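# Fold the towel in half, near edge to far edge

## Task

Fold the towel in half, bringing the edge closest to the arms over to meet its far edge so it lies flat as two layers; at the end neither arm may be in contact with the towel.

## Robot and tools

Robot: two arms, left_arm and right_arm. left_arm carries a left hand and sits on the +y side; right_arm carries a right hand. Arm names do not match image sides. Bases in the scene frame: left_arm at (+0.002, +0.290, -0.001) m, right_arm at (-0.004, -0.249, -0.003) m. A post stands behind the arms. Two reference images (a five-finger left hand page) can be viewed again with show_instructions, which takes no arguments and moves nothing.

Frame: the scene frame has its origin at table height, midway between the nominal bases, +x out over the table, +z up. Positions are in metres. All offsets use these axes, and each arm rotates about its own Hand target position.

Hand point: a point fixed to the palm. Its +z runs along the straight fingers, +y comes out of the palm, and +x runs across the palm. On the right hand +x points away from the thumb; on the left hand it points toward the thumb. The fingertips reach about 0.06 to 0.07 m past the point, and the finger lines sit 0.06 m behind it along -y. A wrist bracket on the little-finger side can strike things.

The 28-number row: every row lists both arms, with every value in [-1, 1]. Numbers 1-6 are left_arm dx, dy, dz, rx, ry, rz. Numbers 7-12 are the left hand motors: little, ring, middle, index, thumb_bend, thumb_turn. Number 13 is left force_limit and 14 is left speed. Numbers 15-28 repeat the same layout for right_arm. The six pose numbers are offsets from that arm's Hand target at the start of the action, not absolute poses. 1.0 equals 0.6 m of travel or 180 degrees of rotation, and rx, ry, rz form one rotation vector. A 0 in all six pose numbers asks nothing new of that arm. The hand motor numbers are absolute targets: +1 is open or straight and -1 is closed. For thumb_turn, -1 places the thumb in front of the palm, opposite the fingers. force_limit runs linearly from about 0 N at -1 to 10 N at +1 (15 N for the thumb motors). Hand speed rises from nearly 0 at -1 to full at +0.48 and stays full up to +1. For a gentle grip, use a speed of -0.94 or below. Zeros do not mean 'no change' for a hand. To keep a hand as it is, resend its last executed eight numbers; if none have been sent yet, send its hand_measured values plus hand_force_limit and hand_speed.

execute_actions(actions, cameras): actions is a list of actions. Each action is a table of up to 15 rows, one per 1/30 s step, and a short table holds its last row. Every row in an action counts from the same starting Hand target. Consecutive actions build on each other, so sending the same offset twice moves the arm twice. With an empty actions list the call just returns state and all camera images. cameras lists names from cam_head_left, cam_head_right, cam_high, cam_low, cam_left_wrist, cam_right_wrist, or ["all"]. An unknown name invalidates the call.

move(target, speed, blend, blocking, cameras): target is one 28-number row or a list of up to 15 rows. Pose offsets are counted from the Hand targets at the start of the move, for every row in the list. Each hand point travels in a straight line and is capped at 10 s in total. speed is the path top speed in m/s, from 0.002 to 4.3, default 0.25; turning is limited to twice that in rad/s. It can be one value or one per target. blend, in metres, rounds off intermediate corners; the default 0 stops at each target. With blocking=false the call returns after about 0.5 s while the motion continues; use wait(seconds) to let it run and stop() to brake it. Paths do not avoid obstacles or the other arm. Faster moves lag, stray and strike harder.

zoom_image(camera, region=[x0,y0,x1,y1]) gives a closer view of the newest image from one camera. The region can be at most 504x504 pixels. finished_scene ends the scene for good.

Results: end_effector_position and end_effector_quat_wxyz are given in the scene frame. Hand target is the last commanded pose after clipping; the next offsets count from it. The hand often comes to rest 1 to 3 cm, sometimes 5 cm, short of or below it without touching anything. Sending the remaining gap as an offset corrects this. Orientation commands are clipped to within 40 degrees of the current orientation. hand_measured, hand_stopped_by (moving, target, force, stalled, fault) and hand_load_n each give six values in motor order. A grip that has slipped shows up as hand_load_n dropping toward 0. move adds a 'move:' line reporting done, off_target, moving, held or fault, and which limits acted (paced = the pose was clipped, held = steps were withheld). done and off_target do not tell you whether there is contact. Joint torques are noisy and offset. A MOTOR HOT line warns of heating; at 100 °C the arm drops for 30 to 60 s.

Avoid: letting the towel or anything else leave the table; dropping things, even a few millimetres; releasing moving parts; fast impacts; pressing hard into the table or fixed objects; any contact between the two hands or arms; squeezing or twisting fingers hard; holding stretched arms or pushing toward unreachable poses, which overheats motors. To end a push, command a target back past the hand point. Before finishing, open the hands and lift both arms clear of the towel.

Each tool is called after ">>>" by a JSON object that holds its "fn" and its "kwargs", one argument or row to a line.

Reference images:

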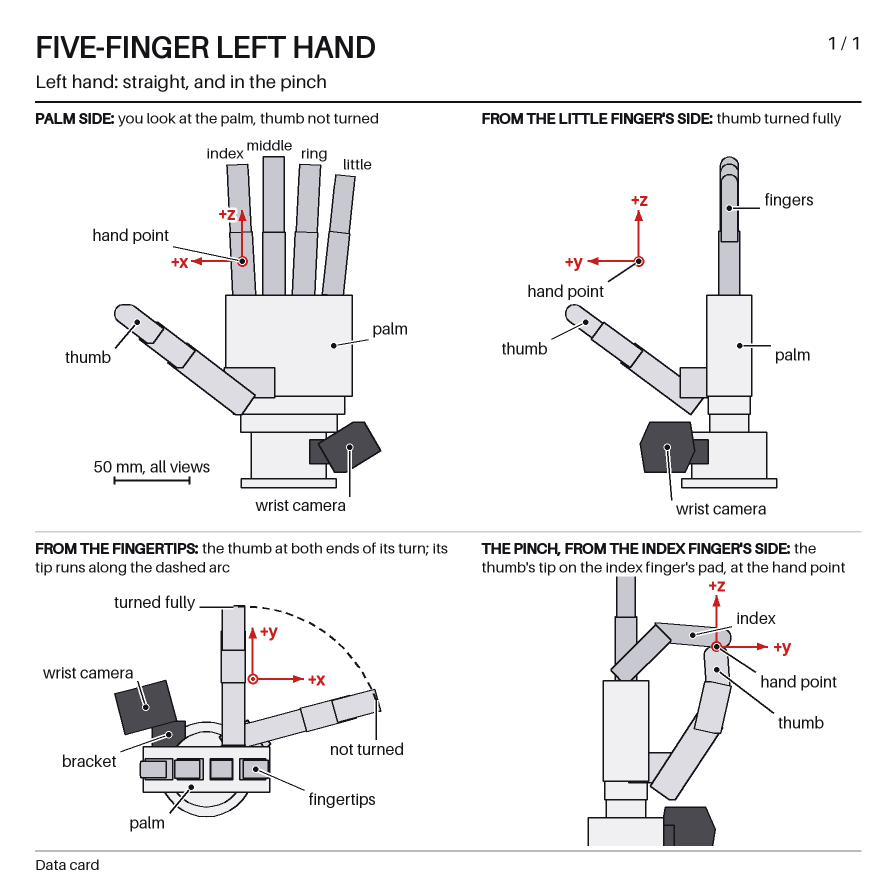

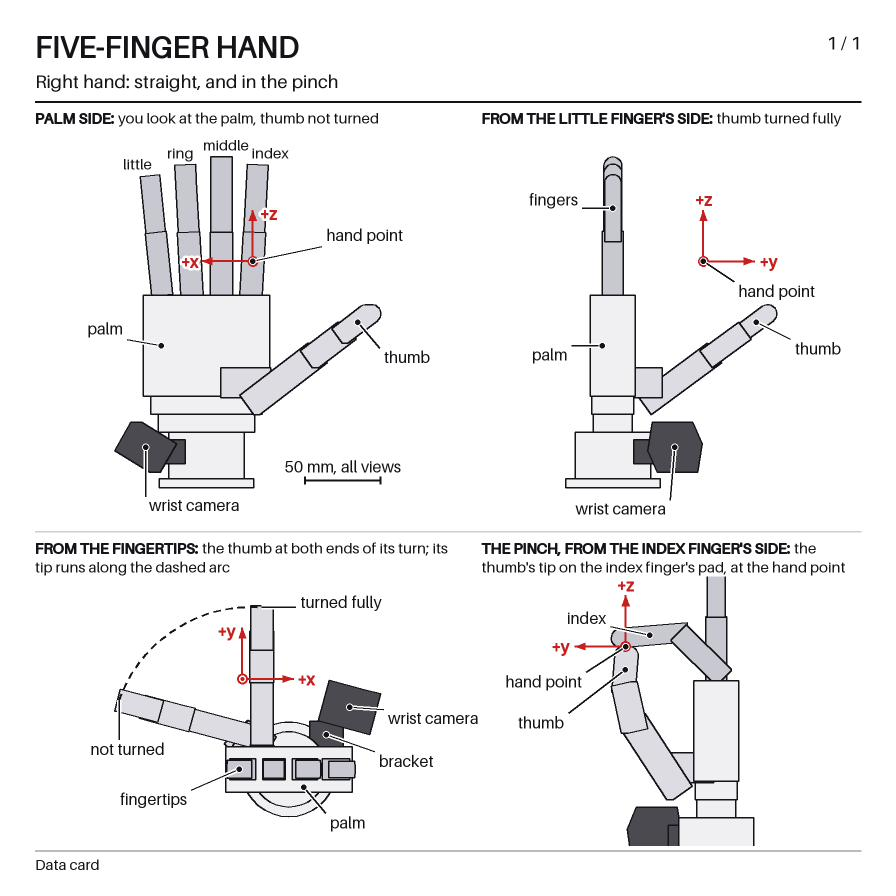

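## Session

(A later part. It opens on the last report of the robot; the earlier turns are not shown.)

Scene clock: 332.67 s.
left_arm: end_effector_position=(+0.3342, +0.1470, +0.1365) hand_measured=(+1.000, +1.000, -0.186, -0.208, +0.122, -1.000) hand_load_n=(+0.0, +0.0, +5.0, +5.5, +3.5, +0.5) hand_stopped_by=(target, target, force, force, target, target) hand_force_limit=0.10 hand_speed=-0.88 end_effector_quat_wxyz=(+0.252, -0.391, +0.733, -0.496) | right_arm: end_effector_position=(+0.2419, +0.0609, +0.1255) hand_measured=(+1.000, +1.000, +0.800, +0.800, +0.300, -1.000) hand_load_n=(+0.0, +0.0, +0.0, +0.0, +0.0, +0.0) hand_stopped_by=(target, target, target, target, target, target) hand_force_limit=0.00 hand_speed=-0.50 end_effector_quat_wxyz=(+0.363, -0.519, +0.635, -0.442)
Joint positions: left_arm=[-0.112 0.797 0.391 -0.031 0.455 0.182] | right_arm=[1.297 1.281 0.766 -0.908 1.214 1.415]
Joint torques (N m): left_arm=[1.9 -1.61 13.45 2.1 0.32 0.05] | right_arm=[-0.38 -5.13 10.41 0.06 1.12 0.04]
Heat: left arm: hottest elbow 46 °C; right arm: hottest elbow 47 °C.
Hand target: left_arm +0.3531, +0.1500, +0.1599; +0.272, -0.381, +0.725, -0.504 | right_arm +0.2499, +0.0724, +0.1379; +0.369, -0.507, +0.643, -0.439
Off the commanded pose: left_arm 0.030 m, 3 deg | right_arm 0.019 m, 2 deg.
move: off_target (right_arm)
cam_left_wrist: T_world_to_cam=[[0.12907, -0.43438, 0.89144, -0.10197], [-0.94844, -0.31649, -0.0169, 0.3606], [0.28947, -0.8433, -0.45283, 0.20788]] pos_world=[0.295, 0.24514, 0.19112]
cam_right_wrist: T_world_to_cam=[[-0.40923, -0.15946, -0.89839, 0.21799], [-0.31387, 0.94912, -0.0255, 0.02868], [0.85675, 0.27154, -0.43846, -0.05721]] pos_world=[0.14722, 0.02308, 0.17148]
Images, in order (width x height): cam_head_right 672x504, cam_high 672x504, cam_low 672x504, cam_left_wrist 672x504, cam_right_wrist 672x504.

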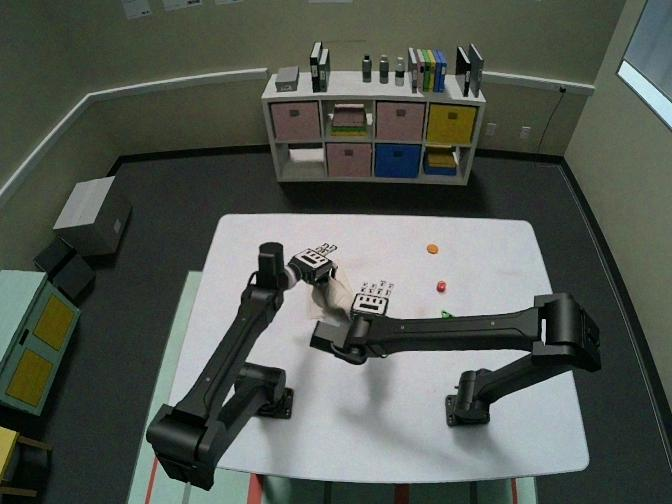

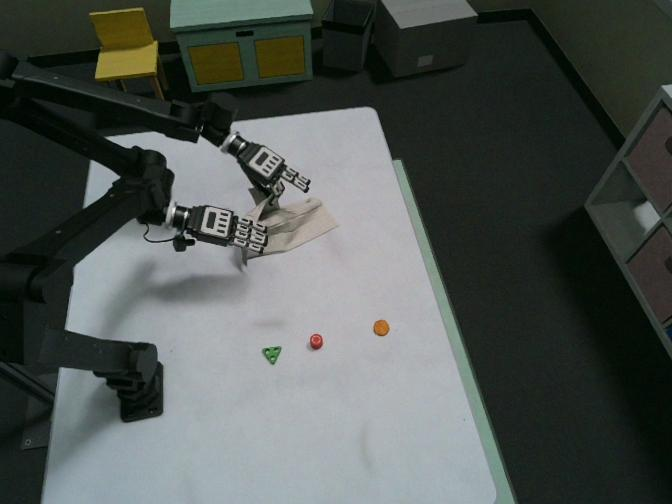

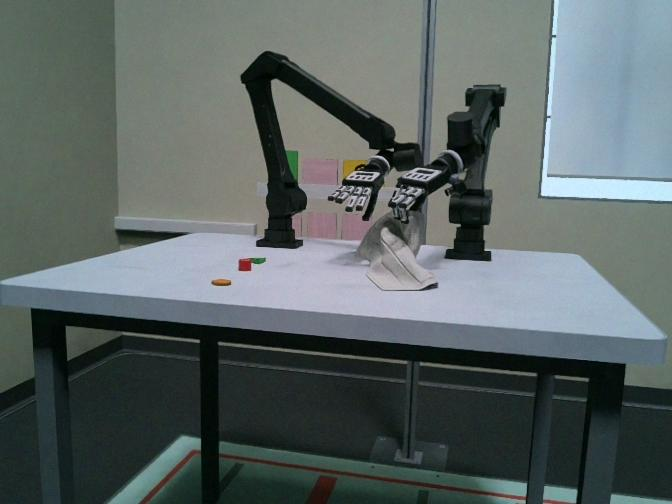

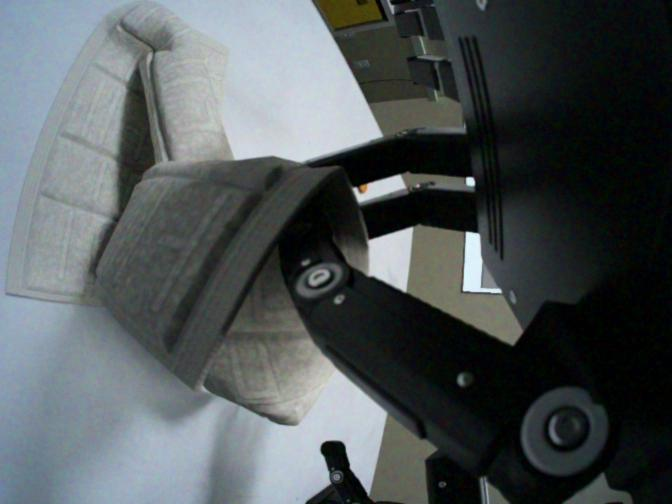

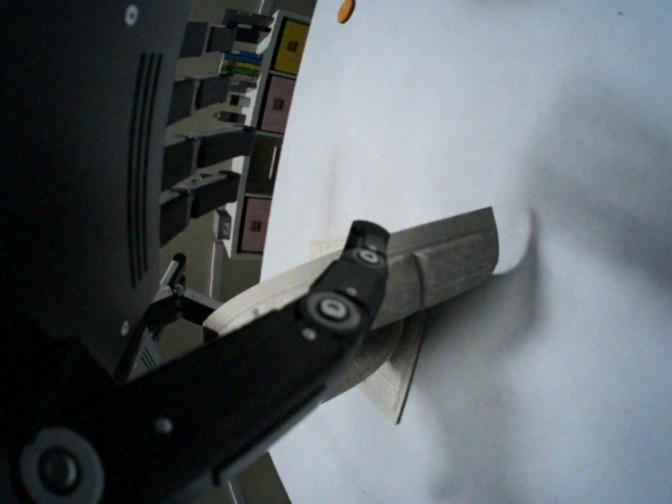

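>>> {"fn": "move", "kwargs": {
  "target": [0.0,0.0,0.0,0,0,0,1,1,-0.5,-0.5,0.12,-1,0.1,-0.88, 0.0228,-0.0023,-0.08,0,0,0,1,1,0.8,0.8,0.3,-1,0,-0.5],
  "speed": 0.12,
  "cameras": ["cam_left_wrist","cam_low","cam_right_wrist","cam_head_right"]
}}

>>> {"fn": "zoom_image", "kwargs": {
  "camera": "cam_right_wrist",
  "region": [300, 120, 540, 360]
}}

>>> {"fn": "zoom_image", "kwargs": {
  "camera": "cam_low",
  "region": [290, 180, 430, 300]
}}

Scene clock: 335.97 s.
left_arm: end_effector_position=(+0.3342, +0.1470, +0.1365) hand_measured=(+1.000, +1.000, -0.186, -0.208, +0.122, -1.000) hand_load_n=(+0.0, +0.0, +5.0, +5.5, +3.5, +0.0) hand_stopped_by=(target, target, force, force, target, target) hand_force_limit=0.10 hand_speed=-0.88 end_effector_quat_wxyz=(+0.252, -0.391, +0.733, -0.496) | right_arm: end_effector_position=(+0.2602, +0.0742, +0.0944) hand_measured=(+1.000, +1.000, +0.800, +0.800, +0.300, -1.000) hand_load_n=(+0.0, -0.5, +0.0, +0.0, +0.0, +0.0) hand_stopped_by=(target, target, target, target, target, target) hand_force_limit=0.00 hand_speed=-0.50 end_effector_quat_wxyz=(+0.374, -0.508, +0.641, -0.437)
Joint positions: left_arm=[-0.112 0.797 0.391 -0.031 0.455 0.182] | right_arm=[1.257 1.361 0.729 -0.672 1.213 1.324]
Joint velocities: left_arm=[within noise] | right_arm=[0.015 -0.015 -0.027 0.002 -0.154 -0.037]
Joint torques (N m): left_arm=[1.85 -1.61 13.42 2.18 0.33 0.05] | right_arm=[-0.44 -6.18 6.45 1.39 0.74 -0.05]
Motor temperatures (°C): left_arm=[27 27 47 26 31 27] | right_arm=[31 29 47 28 31 29]
Heat: left arm: hottest elbow 47 °C; right arm: hottest elbow 47 °C.
Hand target: left_arm +0.3531, +0.1500, +0.1599; +0.272, -0.381, +0.725, -0.504 | right_arm +0.2636, +0.0711, +0.0900; +0.369, -0.507, +0.643, -0.439
Off the commanded pose: left_arm 0.030 m, 3 deg | right_arm 0.006 m, 1 deg.
move: done
cam_left_wrist: T_world_to_cam=[[0.12907, -0.43438, 0.89144, -0.10197], [-0.94844, -0.31649, -0.0169, 0.3606], [0.28947, -0.8433, -0.45283, 0.20788]] pos_world=[0.295, 0.24514, 0.19112]
cam_right_wrist: T_world_to_cam=[[-0.39716, -0.12839, -0.90872, 0.19513], [-0.30594, 0.95205, -0.0008, 0.01641], [0.86525, 0.2777, -0.4174, -0.09475]] pos_world=[0.16451, 0.03574, 0.13778]
Images, in order (width x height): cam_head_right 672x504, cam_low 672x504, cam_left_wrist 672x504, cam_right_wrist 672x504.

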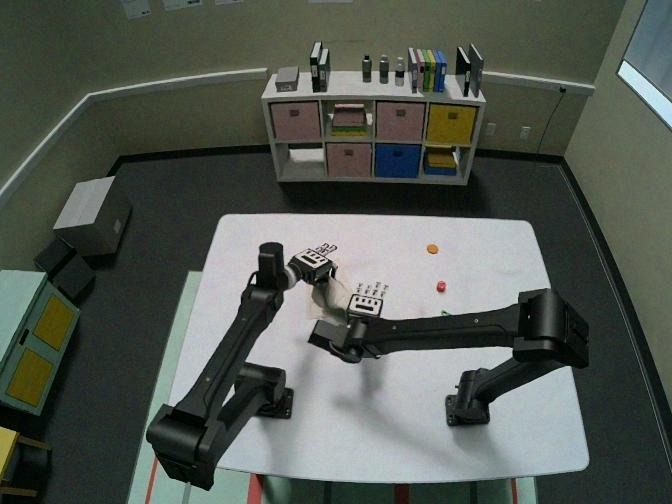

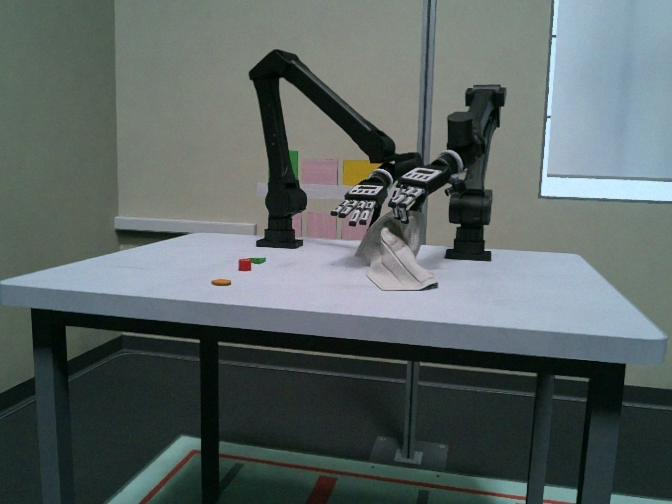

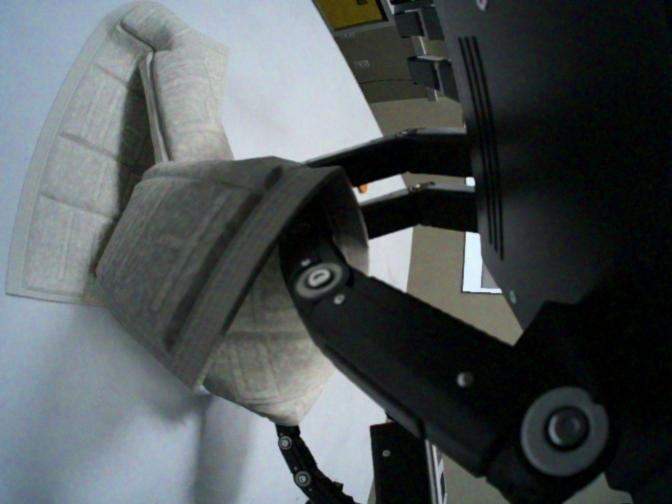

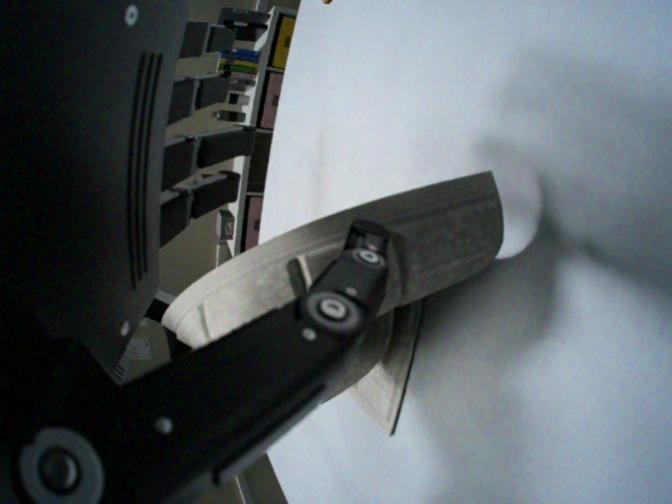

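Scaled by 2.100 from the camera's image (finer frame: 960x720).

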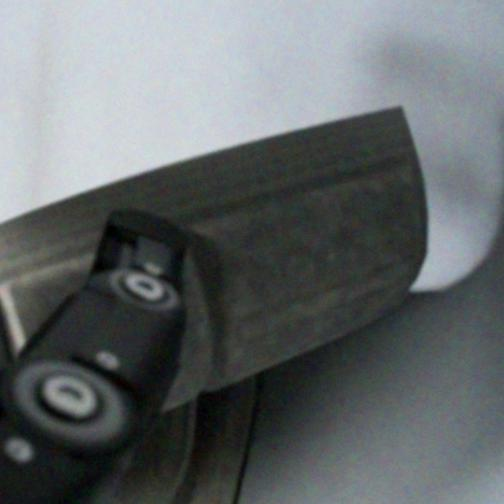

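Scaled by 3.600.

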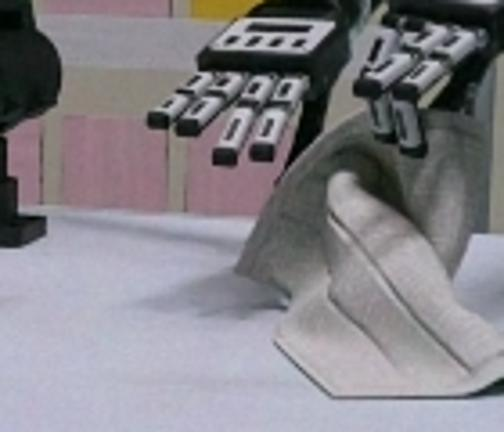

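>>> {"fn": "move", "kwargs": {
  "target": [
    [0.0,0.0,0.0,0,0,0,1,1,-0.5,-0.5,0.12,-1,0.1,-0.88, -0.016,-0.0183,0.0,0,0,0,1,1,0.8,0.8,0.3,-1,0,-0.5],
    [0.0,0.0,0.0,0,0,0,1,1,-0.5,-0.5,0.12,-1,0.1,-0.88, -0.010,-0.0183,-0.058,0,0,0,1,1,0.8,0.8,0.3,-1,0,-0.5]
  ],
  "speed": 0.1,
  "blend": 0.005,
  "cameras": ["cam_left_wrist","cam_low","cam_right_wrist","cam_head_right"]
}}

>>> {"fn": "zoom_image", "kwargs": {
  "camera": "cam_right_wrist",
  "region": [300, 80, 540, 320]
}}

>>> {"fn": "zoom_image", "kwargs": {
  "camera": "cam_low",
  "region": [290, 180, 430, 300]
}}

Scene clock: 337.77 s.
left_arm: end_effector_position=(+0.3342, +0.1470, +0.1365) hand_measured=(+1.000, +1.000, -0.186, -0.208, +0.122, -1.000) hand_load_n=(+0.0, +0.0, +5.0, +5.5, +3.5, +0.0) hand_stopped_by=(target, target, force, force, target, target) hand_force_limit=0.10 hand_speed=-0.88 end_effector_quat_wxyz=(+0.252, -0.391, +0.733, -0.496) | right_arm: end_effector_position=(+0.2564, +0.0613, +0.0591) hand_measured=(+1.000, +1.000, +0.800, +0.800, +0.300, -1.000) hand_load_n=(+0.0, +0.0, +0.0, +0.0, +0.0, +0.0) hand_stopped_by=(target, target, target, target, target, target) hand_force_limit=0.00 hand_speed=-0.50 end_effector_quat_wxyz=(+0.372, -0.507, +0.643, -0.438)
Joint positions: left_arm=[-0.112 0.797 0.391 -0.031 0.455 0.182] | right_arm=[1.257 1.407 0.657 -0.572 1.213 1.342]
Joint torques (N m): left_arm=[1.67 -1.67 13.5 2.15 0.32 0.06] | right_arm=[0.09 -6.01 5.89 1.44 0.83 -0.06]
Heat: left arm: hottest elbow 48 °C; right arm: hottest elbow 46 °C.
Hand target: left_arm +0.3531, +0.1500, +0.1599; +0.272, -0.381, +0.725, -0.504 | right_arm +0.2576, +0.0602, +0.0551; +0.369, -0.507, +0.643, -0.439
Off the commanded pose: left_arm 0.030 m, 3 deg | right_arm 0.004 m, 0 deg.
move: done
cam_left_wrist: T_world_to_cam=[[0.12907, -0.43438, 0.89144, -0.10197], [-0.94844, -0.31649, -0.0169, 0.3606], [0.28947, -0.8433, -0.45283, 0.20788]] pos_world=[0.295, 0.24514, 0.19112]
cam_right_wrist: T_world_to_cam=[[-0.39972, -0.12731, -0.90775, 0.16048], [-0.3004, 0.95381, -0.00149, 0.02604], [0.86602, 0.27209, -0.4195, -0.10235]] pos_world=[0.1606, 0.02344, 0.10278]
Images, in order (width x height): cam_head_right 672x504, cam_low 672x504, cam_left_wrist 672x504, cam_right_wrist 672x504.

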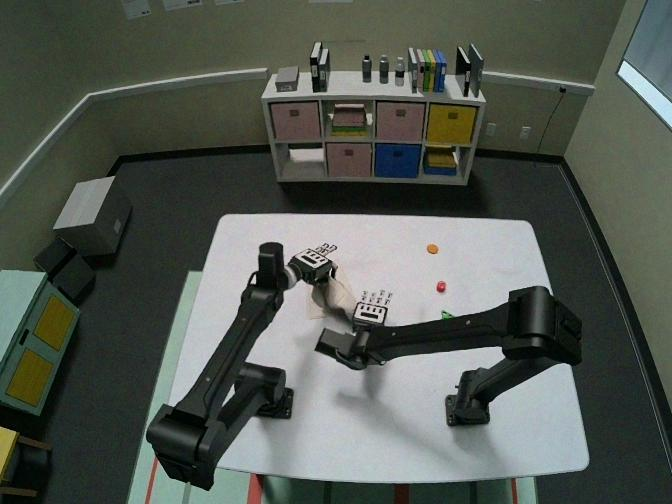

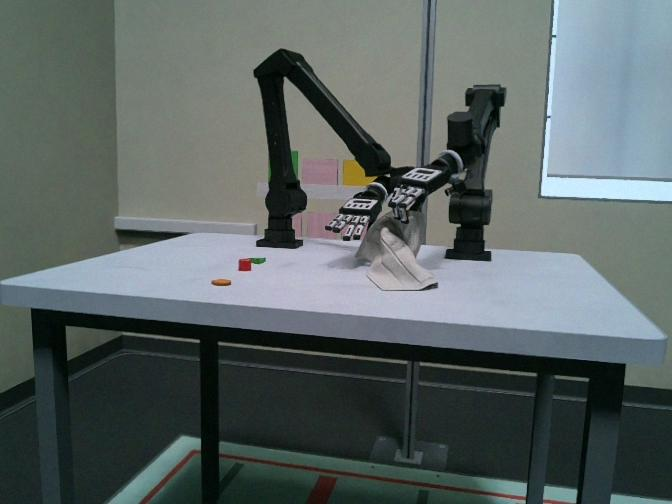

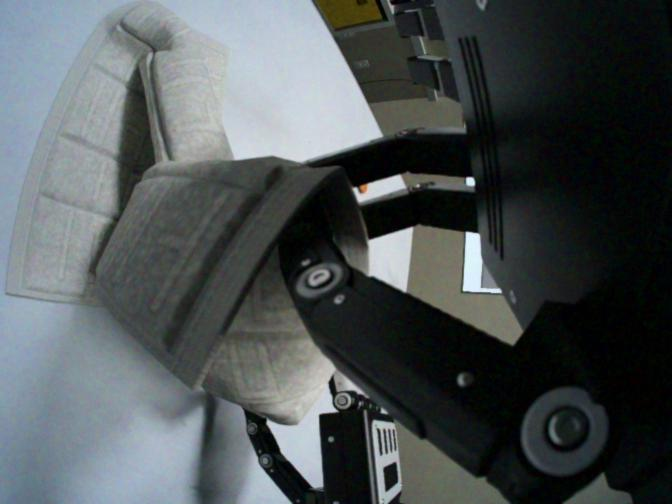

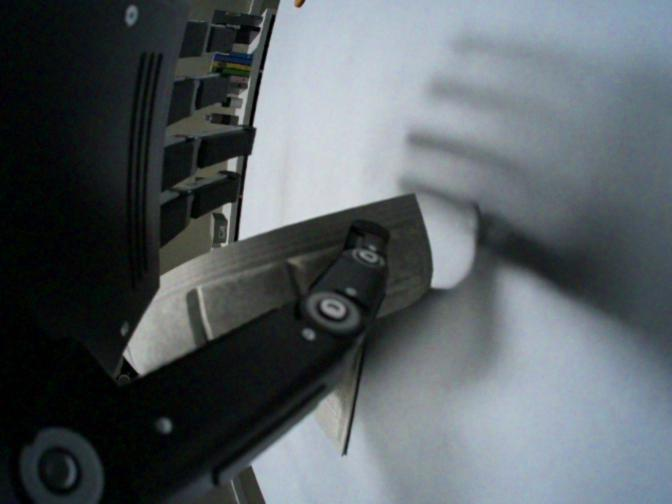

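Scaled by 2.100 from the camera's image (finer frame: 960x720).

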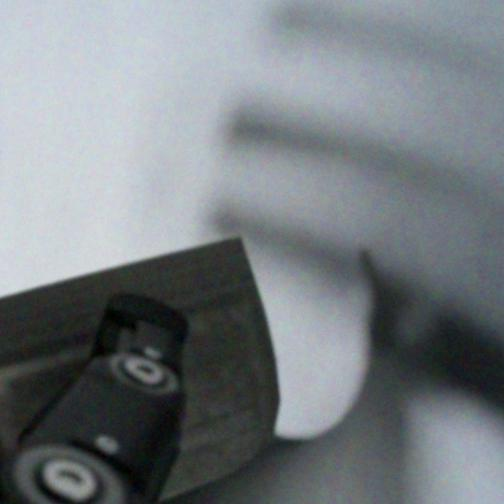

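Scaled by 3.600.

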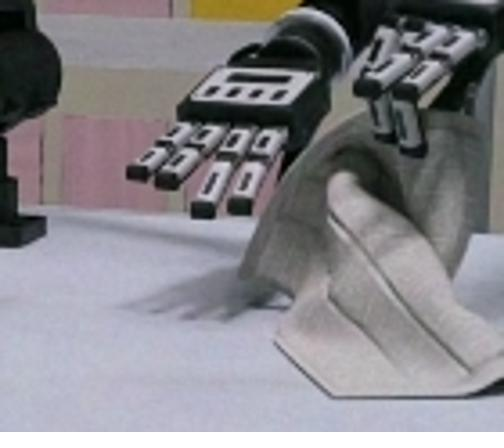

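>>> {"fn": "move", "kwargs": {
  "target": [
    [0.0,0.0,0.0,0,0,0,1,1,-0.5,-0.5,0.12,-1,0.1,-0.88, 0.002,0.01,-0.003,0,0,0,1,1,0.8,0.8,0.3,-1,0,-0.5],
    [0.0,0.0,0.0,0,0,0,1,1,-0.5,-0.5,0.12,-1,0.1,-0.88, 0.002,0.01,-0.003,0,0,0,1,1,0.15,0.15,0.25,-1,0,-0.6],
    [0.0,0.0,0.0,0,0,0,1,1,-0.5,-0.5,0.12,-1,0.1,-0.88, 0.002,0.01,-0.003,0,0,0,1,1,-0.1,-0.1,0.15,-1,0,-0.8]
  ],
  "speed": 0.1,
  "cameras": ["cam_low","cam_right_wrist"]
}}

>>> {"fn": "zoom_image", "kwargs": {
  "camera": "cam_right_wrist",
  "region": [300, 120, 540, 360]
}}

>>> {"fn": "zoom_image", "kwargs": {
  "camera": "cam_low",
  "region": [290, 180, 430, 300]
}}

Scene clock: 341.00 s.
left_arm: end_effector_position=(+0.3342, +0.1470, +0.1363) hand_measured=(+1.000, +1.000, -0.186, -0.208, +0.122, -1.000) hand_load_n=(+0.0, +0.0, +5.0, +5.5, +3.5, +0.0) hand_stopped_by=(target, target, force, force, target, target) hand_force_limit=0.10 hand_speed=-0.88 end_effector_quat_wxyz=(+0.251, -0.391, +0.733, -0.496) | right_arm: end_effector_position=(+0.2560, +0.0600, +0.0528) hand_measured=(+1.000, +1.000, -0.100, -0.100, +0.150, -1.000) hand_load_n=(+0.0, +0.0, +0.0, +0.0, +0.0, +0.0) hand_stopped_by=(target, target, target, target, target, target) hand_force_limit=0.00 hand_speed=-0.80 end_effector_quat_wxyz=(+0.365, -0.511, +0.640, -0.443)
Joint positions: left_arm=[-0.112 0.798 0.391 -0.031 0.455 0.182] | right_arm=[1.257 1.425 0.657 -0.572 1.213 1.341]
Joint torques (N m): left_arm=[1.67 -1.67 13.46 2.13 0.32 0.06] | right_arm=[0.21 -6.01 6.89 1.33 0.85 -0.01]
Heat: left arm: hottest elbow 49 °C; right arm: hottest elbow 45 °C.
Hand target: left_arm +0.3531, +0.1500, +0.1598; +0.272, -0.381, +0.725, -0.504 | right_arm +0.2588, +0.0661, +0.0533; +0.369, -0.507, +0.643, -0.439
Off the commanded pose: left_arm 0.030 m, 3 deg | right_arm 0.007 m, 1 deg.
move: done
cam_right_wrist: T_world_to_cam=[[-0.40443, -0.14317, -0.90329, 0.15631], [-0.30054, 0.95362, -0.01659, 0.02793], [0.86378, 0.26477, -0.4287, -0.1028]] pos_world=[0.16041, 0.02296, 0.09758]

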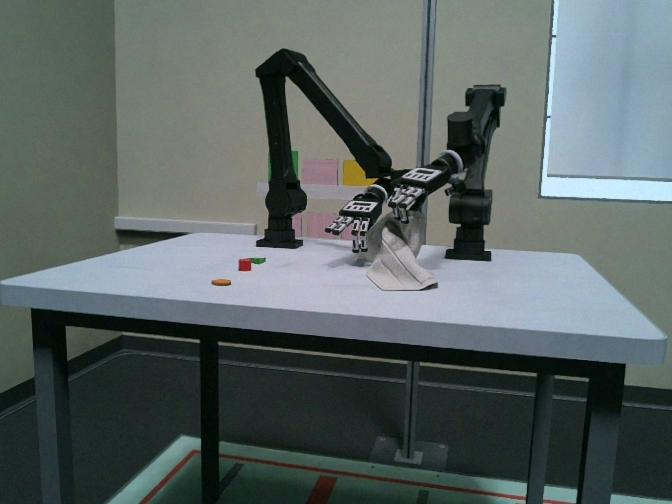

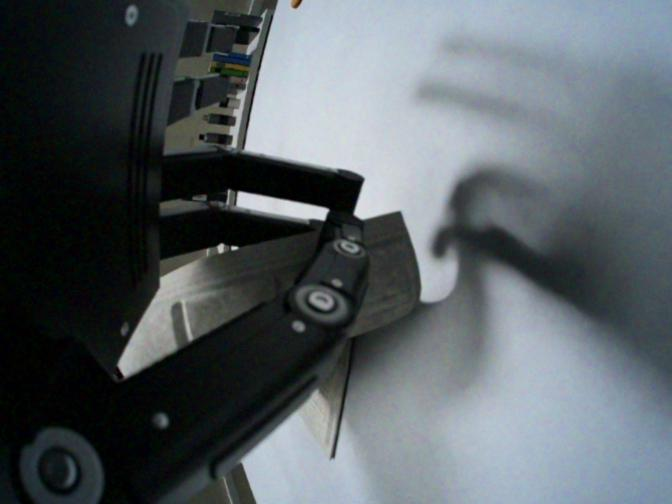

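Scaled by 2.100 from the camera's image (finer frame: 960x720).

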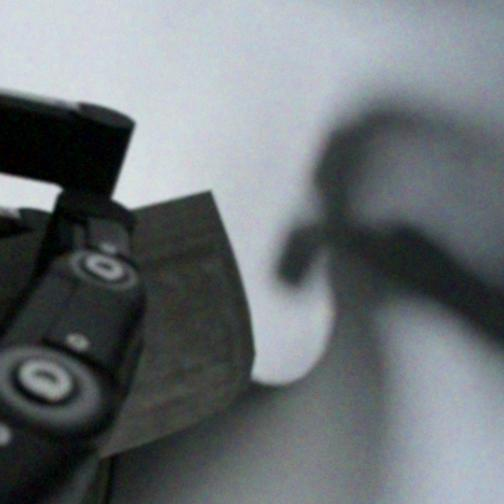

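Scaled by 3.600.

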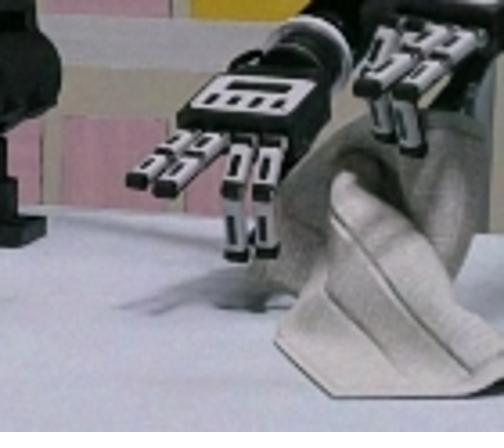

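>>> {"fn": "move", "kwargs": {
  "target": [0.0,0.0,0.0,0,0,0,1,1,-0.5,-0.5,0.12,-1,0.1,-0.88, 0.0,0.0,0.0,0,0,0,1,1,-0.5,-0.5,0.12,-1,0.0,-0.88],
  "speed": 0.1,
  "cameras": ["cam_low","cam_right_wrist"]
}}

>>> {"fn": "zoom_image", "kwargs": {
  "camera": "cam_right_wrist",
  "region": [300, 120, 540, 360]
}}

>>> {"fn": "zoom_image", "kwargs": {
  "camera": "cam_low",
  "region": [290, 180, 430, 300]
}}

Scene clock: 342.07 s.
left_arm: end_effector_position=(+0.3342, +0.1470, +0.1363) hand_measured=(+1.000, +1.000, -0.186, -0.208, +0.122, -1.000) hand_load_n=(+0.0, -0.5, +5.0, +6.0, +3.5, +0.0) hand_stopped_by=(target, target, force, force, target, target) hand_force_limit=0.10 hand_speed=-0.88 end_effector_quat_wxyz=(+0.251, -0.391, +0.733, -0.496) | right_arm: end_effector_position=(+0.2560, +0.0600, +0.0528) hand_measured=(+1.000, +1.000, -0.264, -0.232, +0.120, -1.000) hand_load_n=(-0.5, +0.0, +6.0, +5.5, +2.0, +0.0) hand_stopped_by=(target, target, force, force, target, target) hand_force_limit=0.00 hand_speed=-0.88 end_effector_quat_wxyz=(+0.365, -0.511, +0.640, -0.443)
Joint positions: left_arm=[-0.112 0.798 0.391 -0.031 0.455 0.182] | right_arm=[1.257 1.425 0.657 -0.572 1.213 1.341]
Joint torques (N m): left_arm=[2.08 -1.49 13.48 2.17 0.32 0.04] | right_arm=[0.21 -6.01 6.87 1.33 0.85 -0.01]
Heat: left arm: hottest elbow 49 °C; right arm: hottest elbow 45 °C.
Hand target: left_arm +0.3531, +0.1500, +0.1598; +0.272, -0.381, +0.725, -0.504 | right_arm +0.2588, +0.0661, +0.0533; +0.369, -0.507, +0.643, -0.439
Off the commanded pose: left_arm 0.030 m, 3 deg | right_arm 0.007 m, 1 deg.
move: done
cam_right_wrist: T_world_to_cam=[[-0.40443, -0.14317, -0.90329, 0.15631], [-0.30054, 0.95362, -0.01659, 0.02793], [0.86378, 0.26477, -0.4287, -0.1028]] pos_world=[0.16041, 0.02296, 0.09758]

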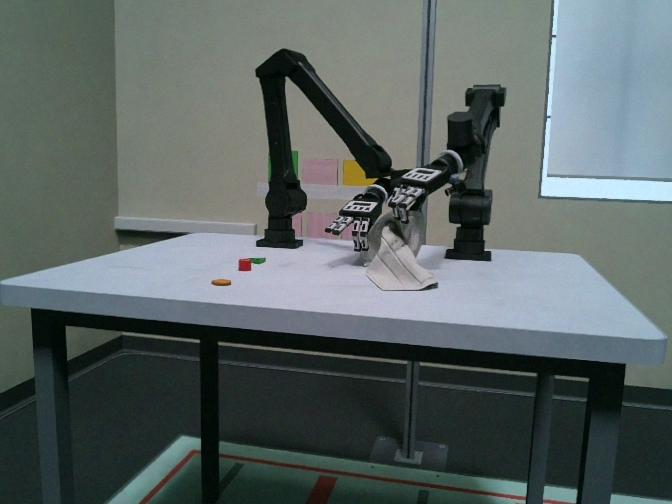

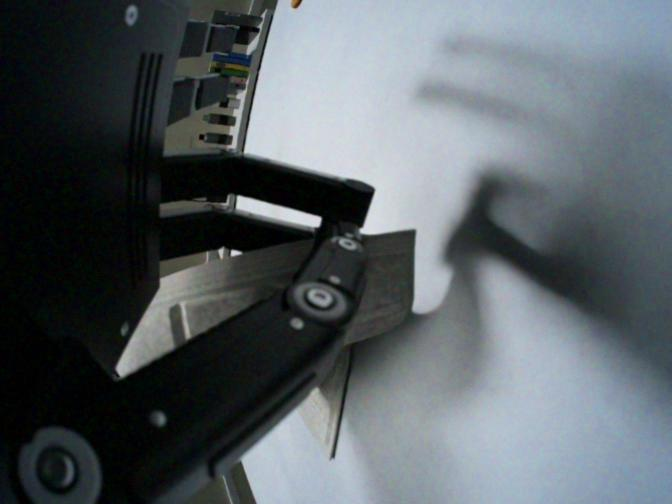

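Scaled by 2.100 from the camera's image (finer frame: 960x720).

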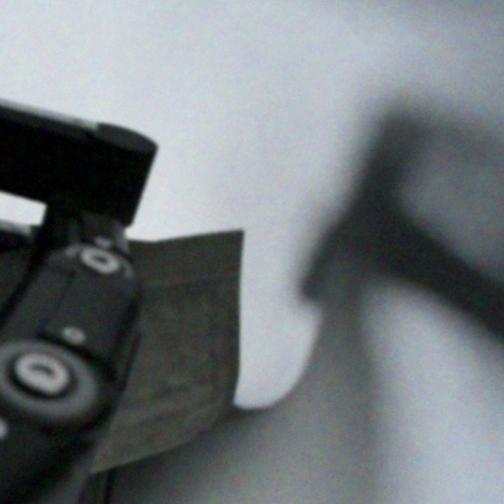

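Scaled by 3.600.

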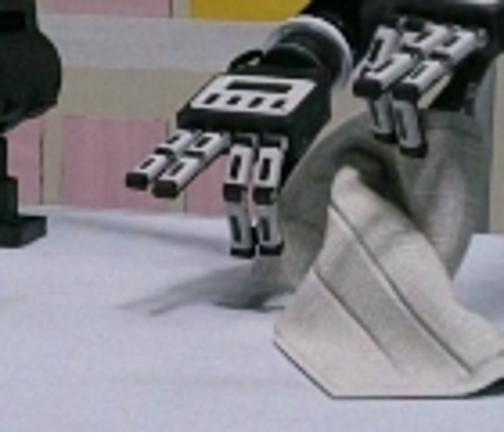

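>>> {"fn": "move", "kwargs": {
  "target": [0.0,0.0,0.0,0,0,0,1,1,-0.5,-0.5,0.12,-1,0.1,-0.88, 0.0,0.0,0.07,0,0,0,1,1,-0.5,-0.5,0.12,-1,0.0,-0.88],
  "speed": 0.08,
  "cameras": ["cam_low","cam_right_wrist","cam_high"]
}}

>>> {"fn": "zoom_image", "kwargs": {
  "camera": "cam_low",
  "region": [290, 180, 430, 300]
}}

Scene clock: 343.60 s.
left_arm: end_effector_position=(+0.3343, +0.1470, +0.1363) hand_measured=(+1.000, +1.000, -0.186, -0.208, +0.122, -1.000) hand_load_n=(+0.0, +0.0, +5.0, +5.5, +3.5, +0.0) hand_stopped_by=(target, target, force, force, target, target) hand_force_limit=0.10 hand_speed=-0.88 end_effector_quat_wxyz=(+0.252, -0.391, +0.733, -0.496) | right_arm: end_effector_position=(+0.2537, +0.0526, +0.0810) hand_measured=(+1.000, +1.000, -0.264, -0.232, +0.120, -1.000) hand_load_n=(-0.5, -0.5, +6.0, +5.5, +1.5, +0.0) hand_stopped_by=(target, target, force, force, target, target) hand_force_limit=0.00 hand_speed=-0.88 end_effector_quat_wxyz=(+0.360, -0.516, +0.636, -0.447)
Joint positions: left_arm=[-0.112 0.798 0.391 -0.031 0.455 0.183] | right_arm=[1.257 1.346 0.68 -0.687 1.213 1.336]
Joint torques (N m): left_arm=[1.73 -1.55 13.49 2.15 0.33 0.06] | right_arm=[0.21 -6.48 9.48 0.29 0.85 0.01]
Heat: left arm: hottest elbow 49 °C; right arm: hottest elbow 44 °C.
Hand target: left_arm +0.3531, +0.1499, +0.1598; +0.272, -0.381, +0.726, -0.504 | right_arm +0.2588, +0.0662, +0.0954; +0.370, -0.507, +0.643, -0.439
Off the commanded pose: left_arm 0.030 m, 3 deg | right_arm 0.020 m, 2 deg.
move: off_target (right_arm)
cam_right_wrist: T_world_to_cam=[[-0.40859, -0.15985, -0.89861, 0.18141], [-0.30241, 0.95264, -0.03196, 0.03665], [0.86116, 0.25869, -0.43758, -0.08501]] pos_world=[0.15842, 0.01608, 0.12698]
Images, in order (width x height): cam_high 672x504, cam_low 672x504, cam_right_wrist 672x504.

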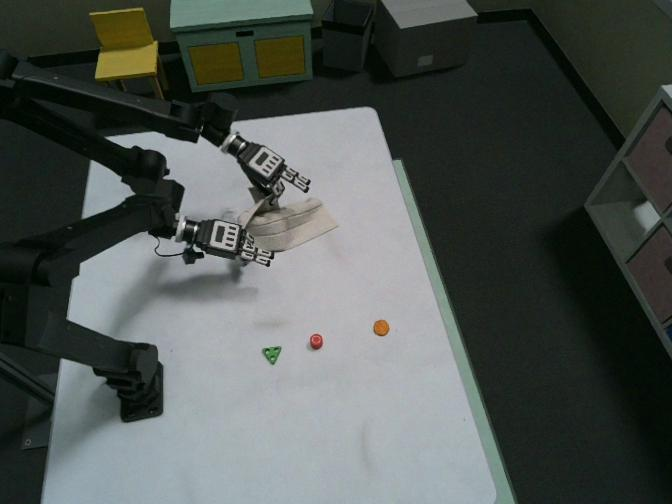

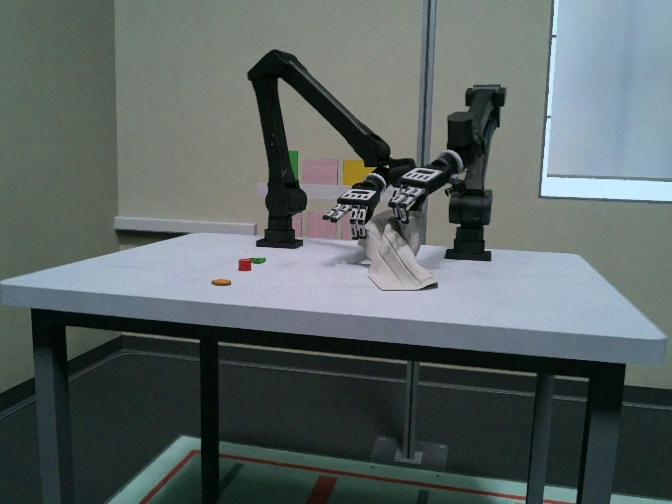

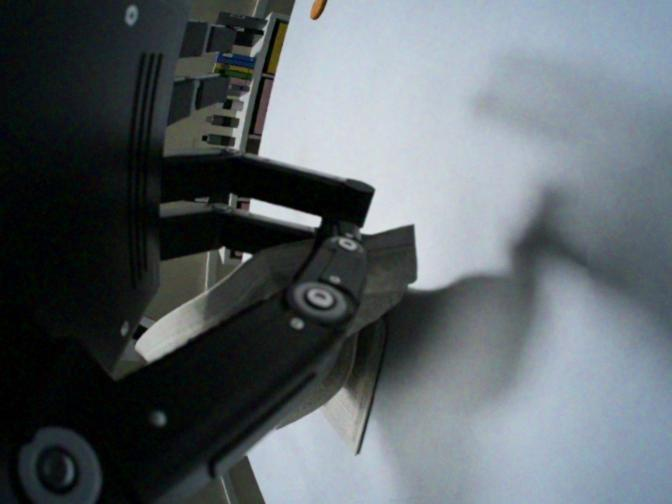

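Scaled by 3.600.

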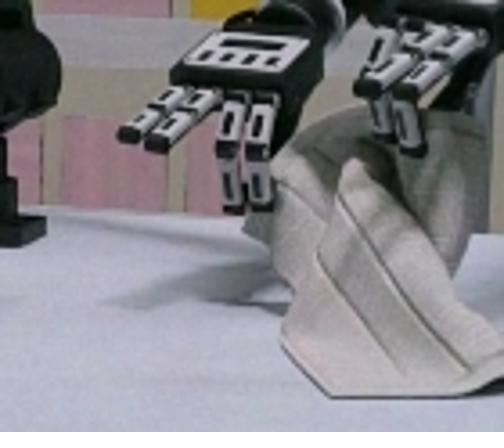

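>>> {"fn": "move", "kwargs": {
  "target": [0.01,0.015,0.06,0,0,0.128,1,1,-0.5,-0.5,0.12,-1,0.1,-0.88, 0.125,-0.035,0.14,0,0,0.03,1,1,-0.5,-0.5,0.12,-1,0.0,-0.88],
  "speed": 0.12,
  "cameras": ["cam_low","cam_right_wrist","cam_high","cam_left_wrist","cam_head_right"]
}}

>>> {"fn": "zoom_image", "kwargs": {
  "camera": "cam_low",
  "region": [290, 140, 450, 300]
}}

>>> {"fn": "zoom_image", "kwargs": {
  "camera": "cam_high",
  "region": [205, 170, 365, 290]
}}

Scene clock: 347.00 s.
left_arm: end_effector_position=(+0.3509, +0.1677, +0.1658) hand_measured=(+1.000, +1.000, -0.186, -0.208, +0.122, -1.000) hand_load_n=(+0.0, +0.0, +5.5, +5.5, +3.5, +0.0) hand_stopped_by=(target, target, force, force, target, target) hand_force_limit=0.10 hand_speed=-0.88 end_effector_quat_wxyz=(+0.362, -0.526, +0.645, -0.420) | right_arm: end_effector_position=(+0.3210, +0.0334, +0.1533) hand_measured=(+1.000, +1.000, -0.264, -0.232, +0.120, -1.000) hand_load_n=(+0.0, +0.0, +6.0, +5.5, +2.0, -0.5) hand_stopped_by=(target, target, force, force, target, target) hand_force_limit=0.00 hand_speed=-0.88 end_effector_quat_wxyz=(+0.367, -0.555, +0.612, -0.428)
Joint positions: left_arm=[-0.311 0.693 0.433 -0.139 -0.128 -0.027] | right_arm=[1.012 1.132 0.68 -0.322 1.021 0.666]
Joint torques (N m): left_arm=[-0.73 -2.49 14.12 1.46 -0.13 -0.17] | right_arm=[-0.5 -5.54 11.47 2.28 0.43 -0.05]
Heat: left arm: hottest elbow 50 °C; right arm: hottest elbow 44 °C.
Hand target: left_arm +0.3590, +0.1589, +0.1957; +0.367, -0.518, +0.635, -0.440 | right_arm +0.3337, +0.0452, +0.1793; +0.390, -0.537, +0.618, -0.421
Off the commanded pose: left_arm 0.032 m, 3 deg | right_arm 0.031 m, 4 deg.
move: off_target (left_arm, right_arm)
cam_left_wrist: T_world_to_cam=[[0.29045, -0.38383, 0.87653, -0.18389], [-0.73891, -0.67199, -0.04941, 0.37489], [0.60799, -0.63332, -0.4788, 0.09118]] pos_world=[0.27498, 0.23908, 0.22337]
cam_right_wrist: T_world_to_cam=[[-0.41575, -0.2164, -0.88336, 0.27267], [-0.39338, 0.91851, -0.03987, 0.10908], [0.82, 0.33092, -0.467, -0.09109]] pos_world=[0.23097, -0.01104, 0.20267]
Images, in order (width x height): cam_head_right 672x504, cam_high 672x504, cam_low 672x504, cam_left_wrist 672x504, cam_right_wrist 672x504.

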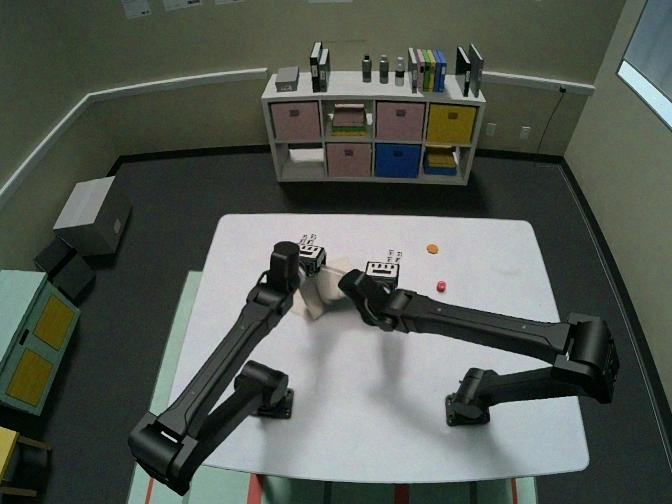

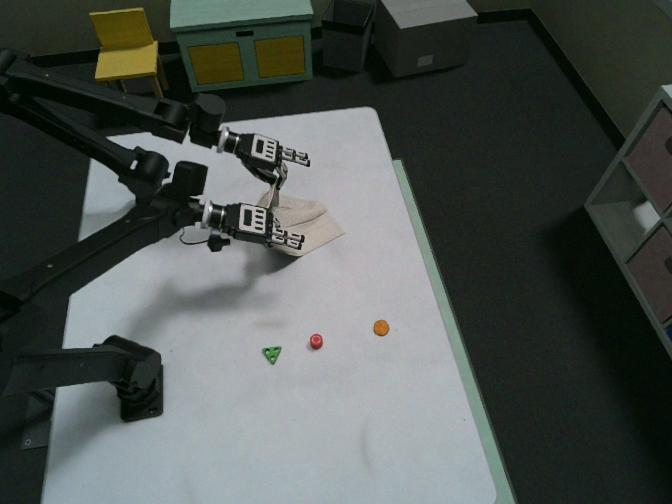

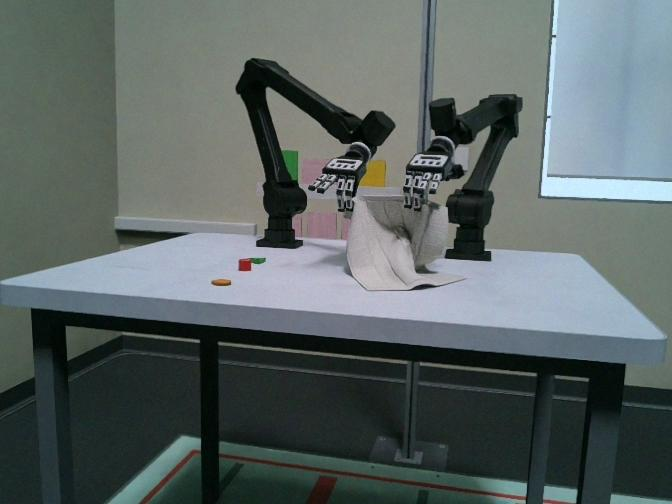

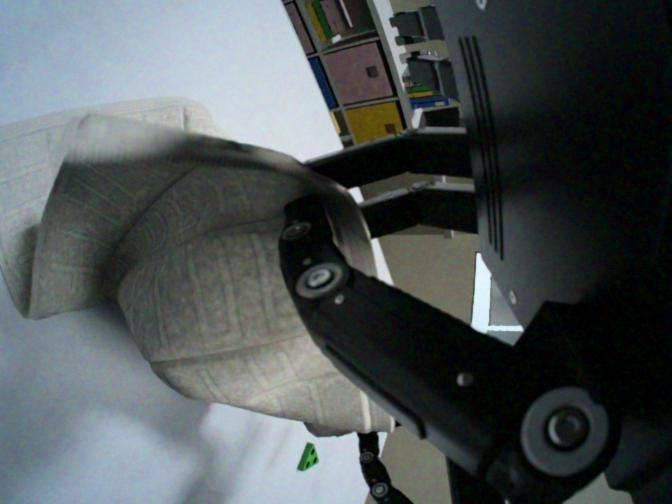

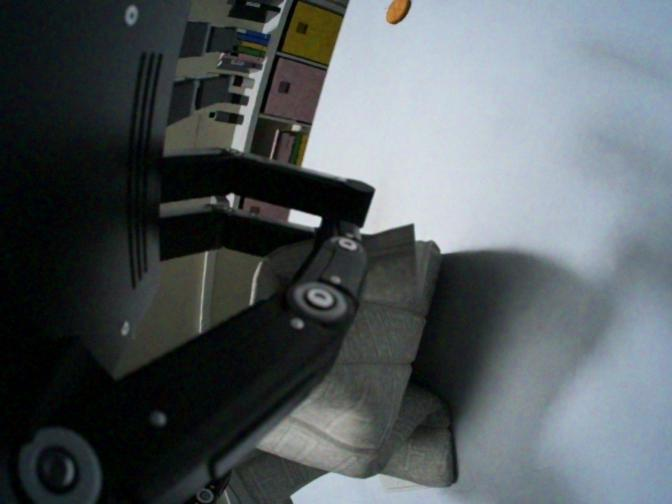

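Scaled by 3.150.

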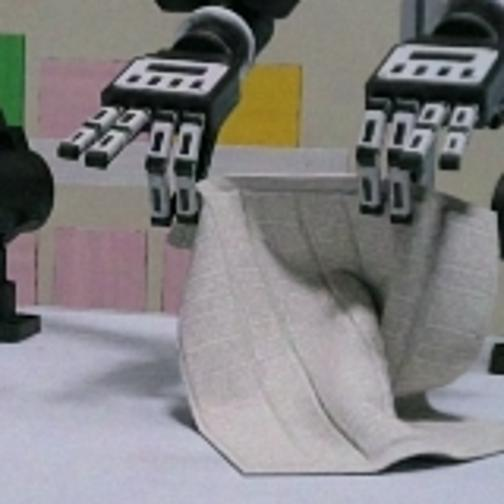

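Scaled by 3.150.

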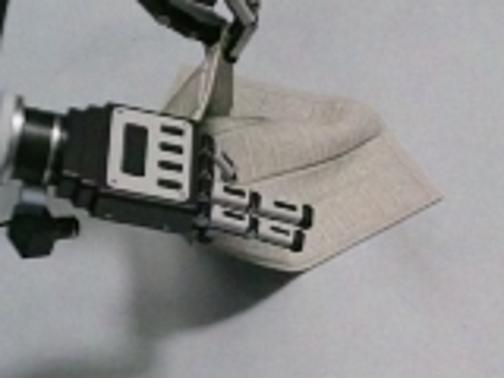

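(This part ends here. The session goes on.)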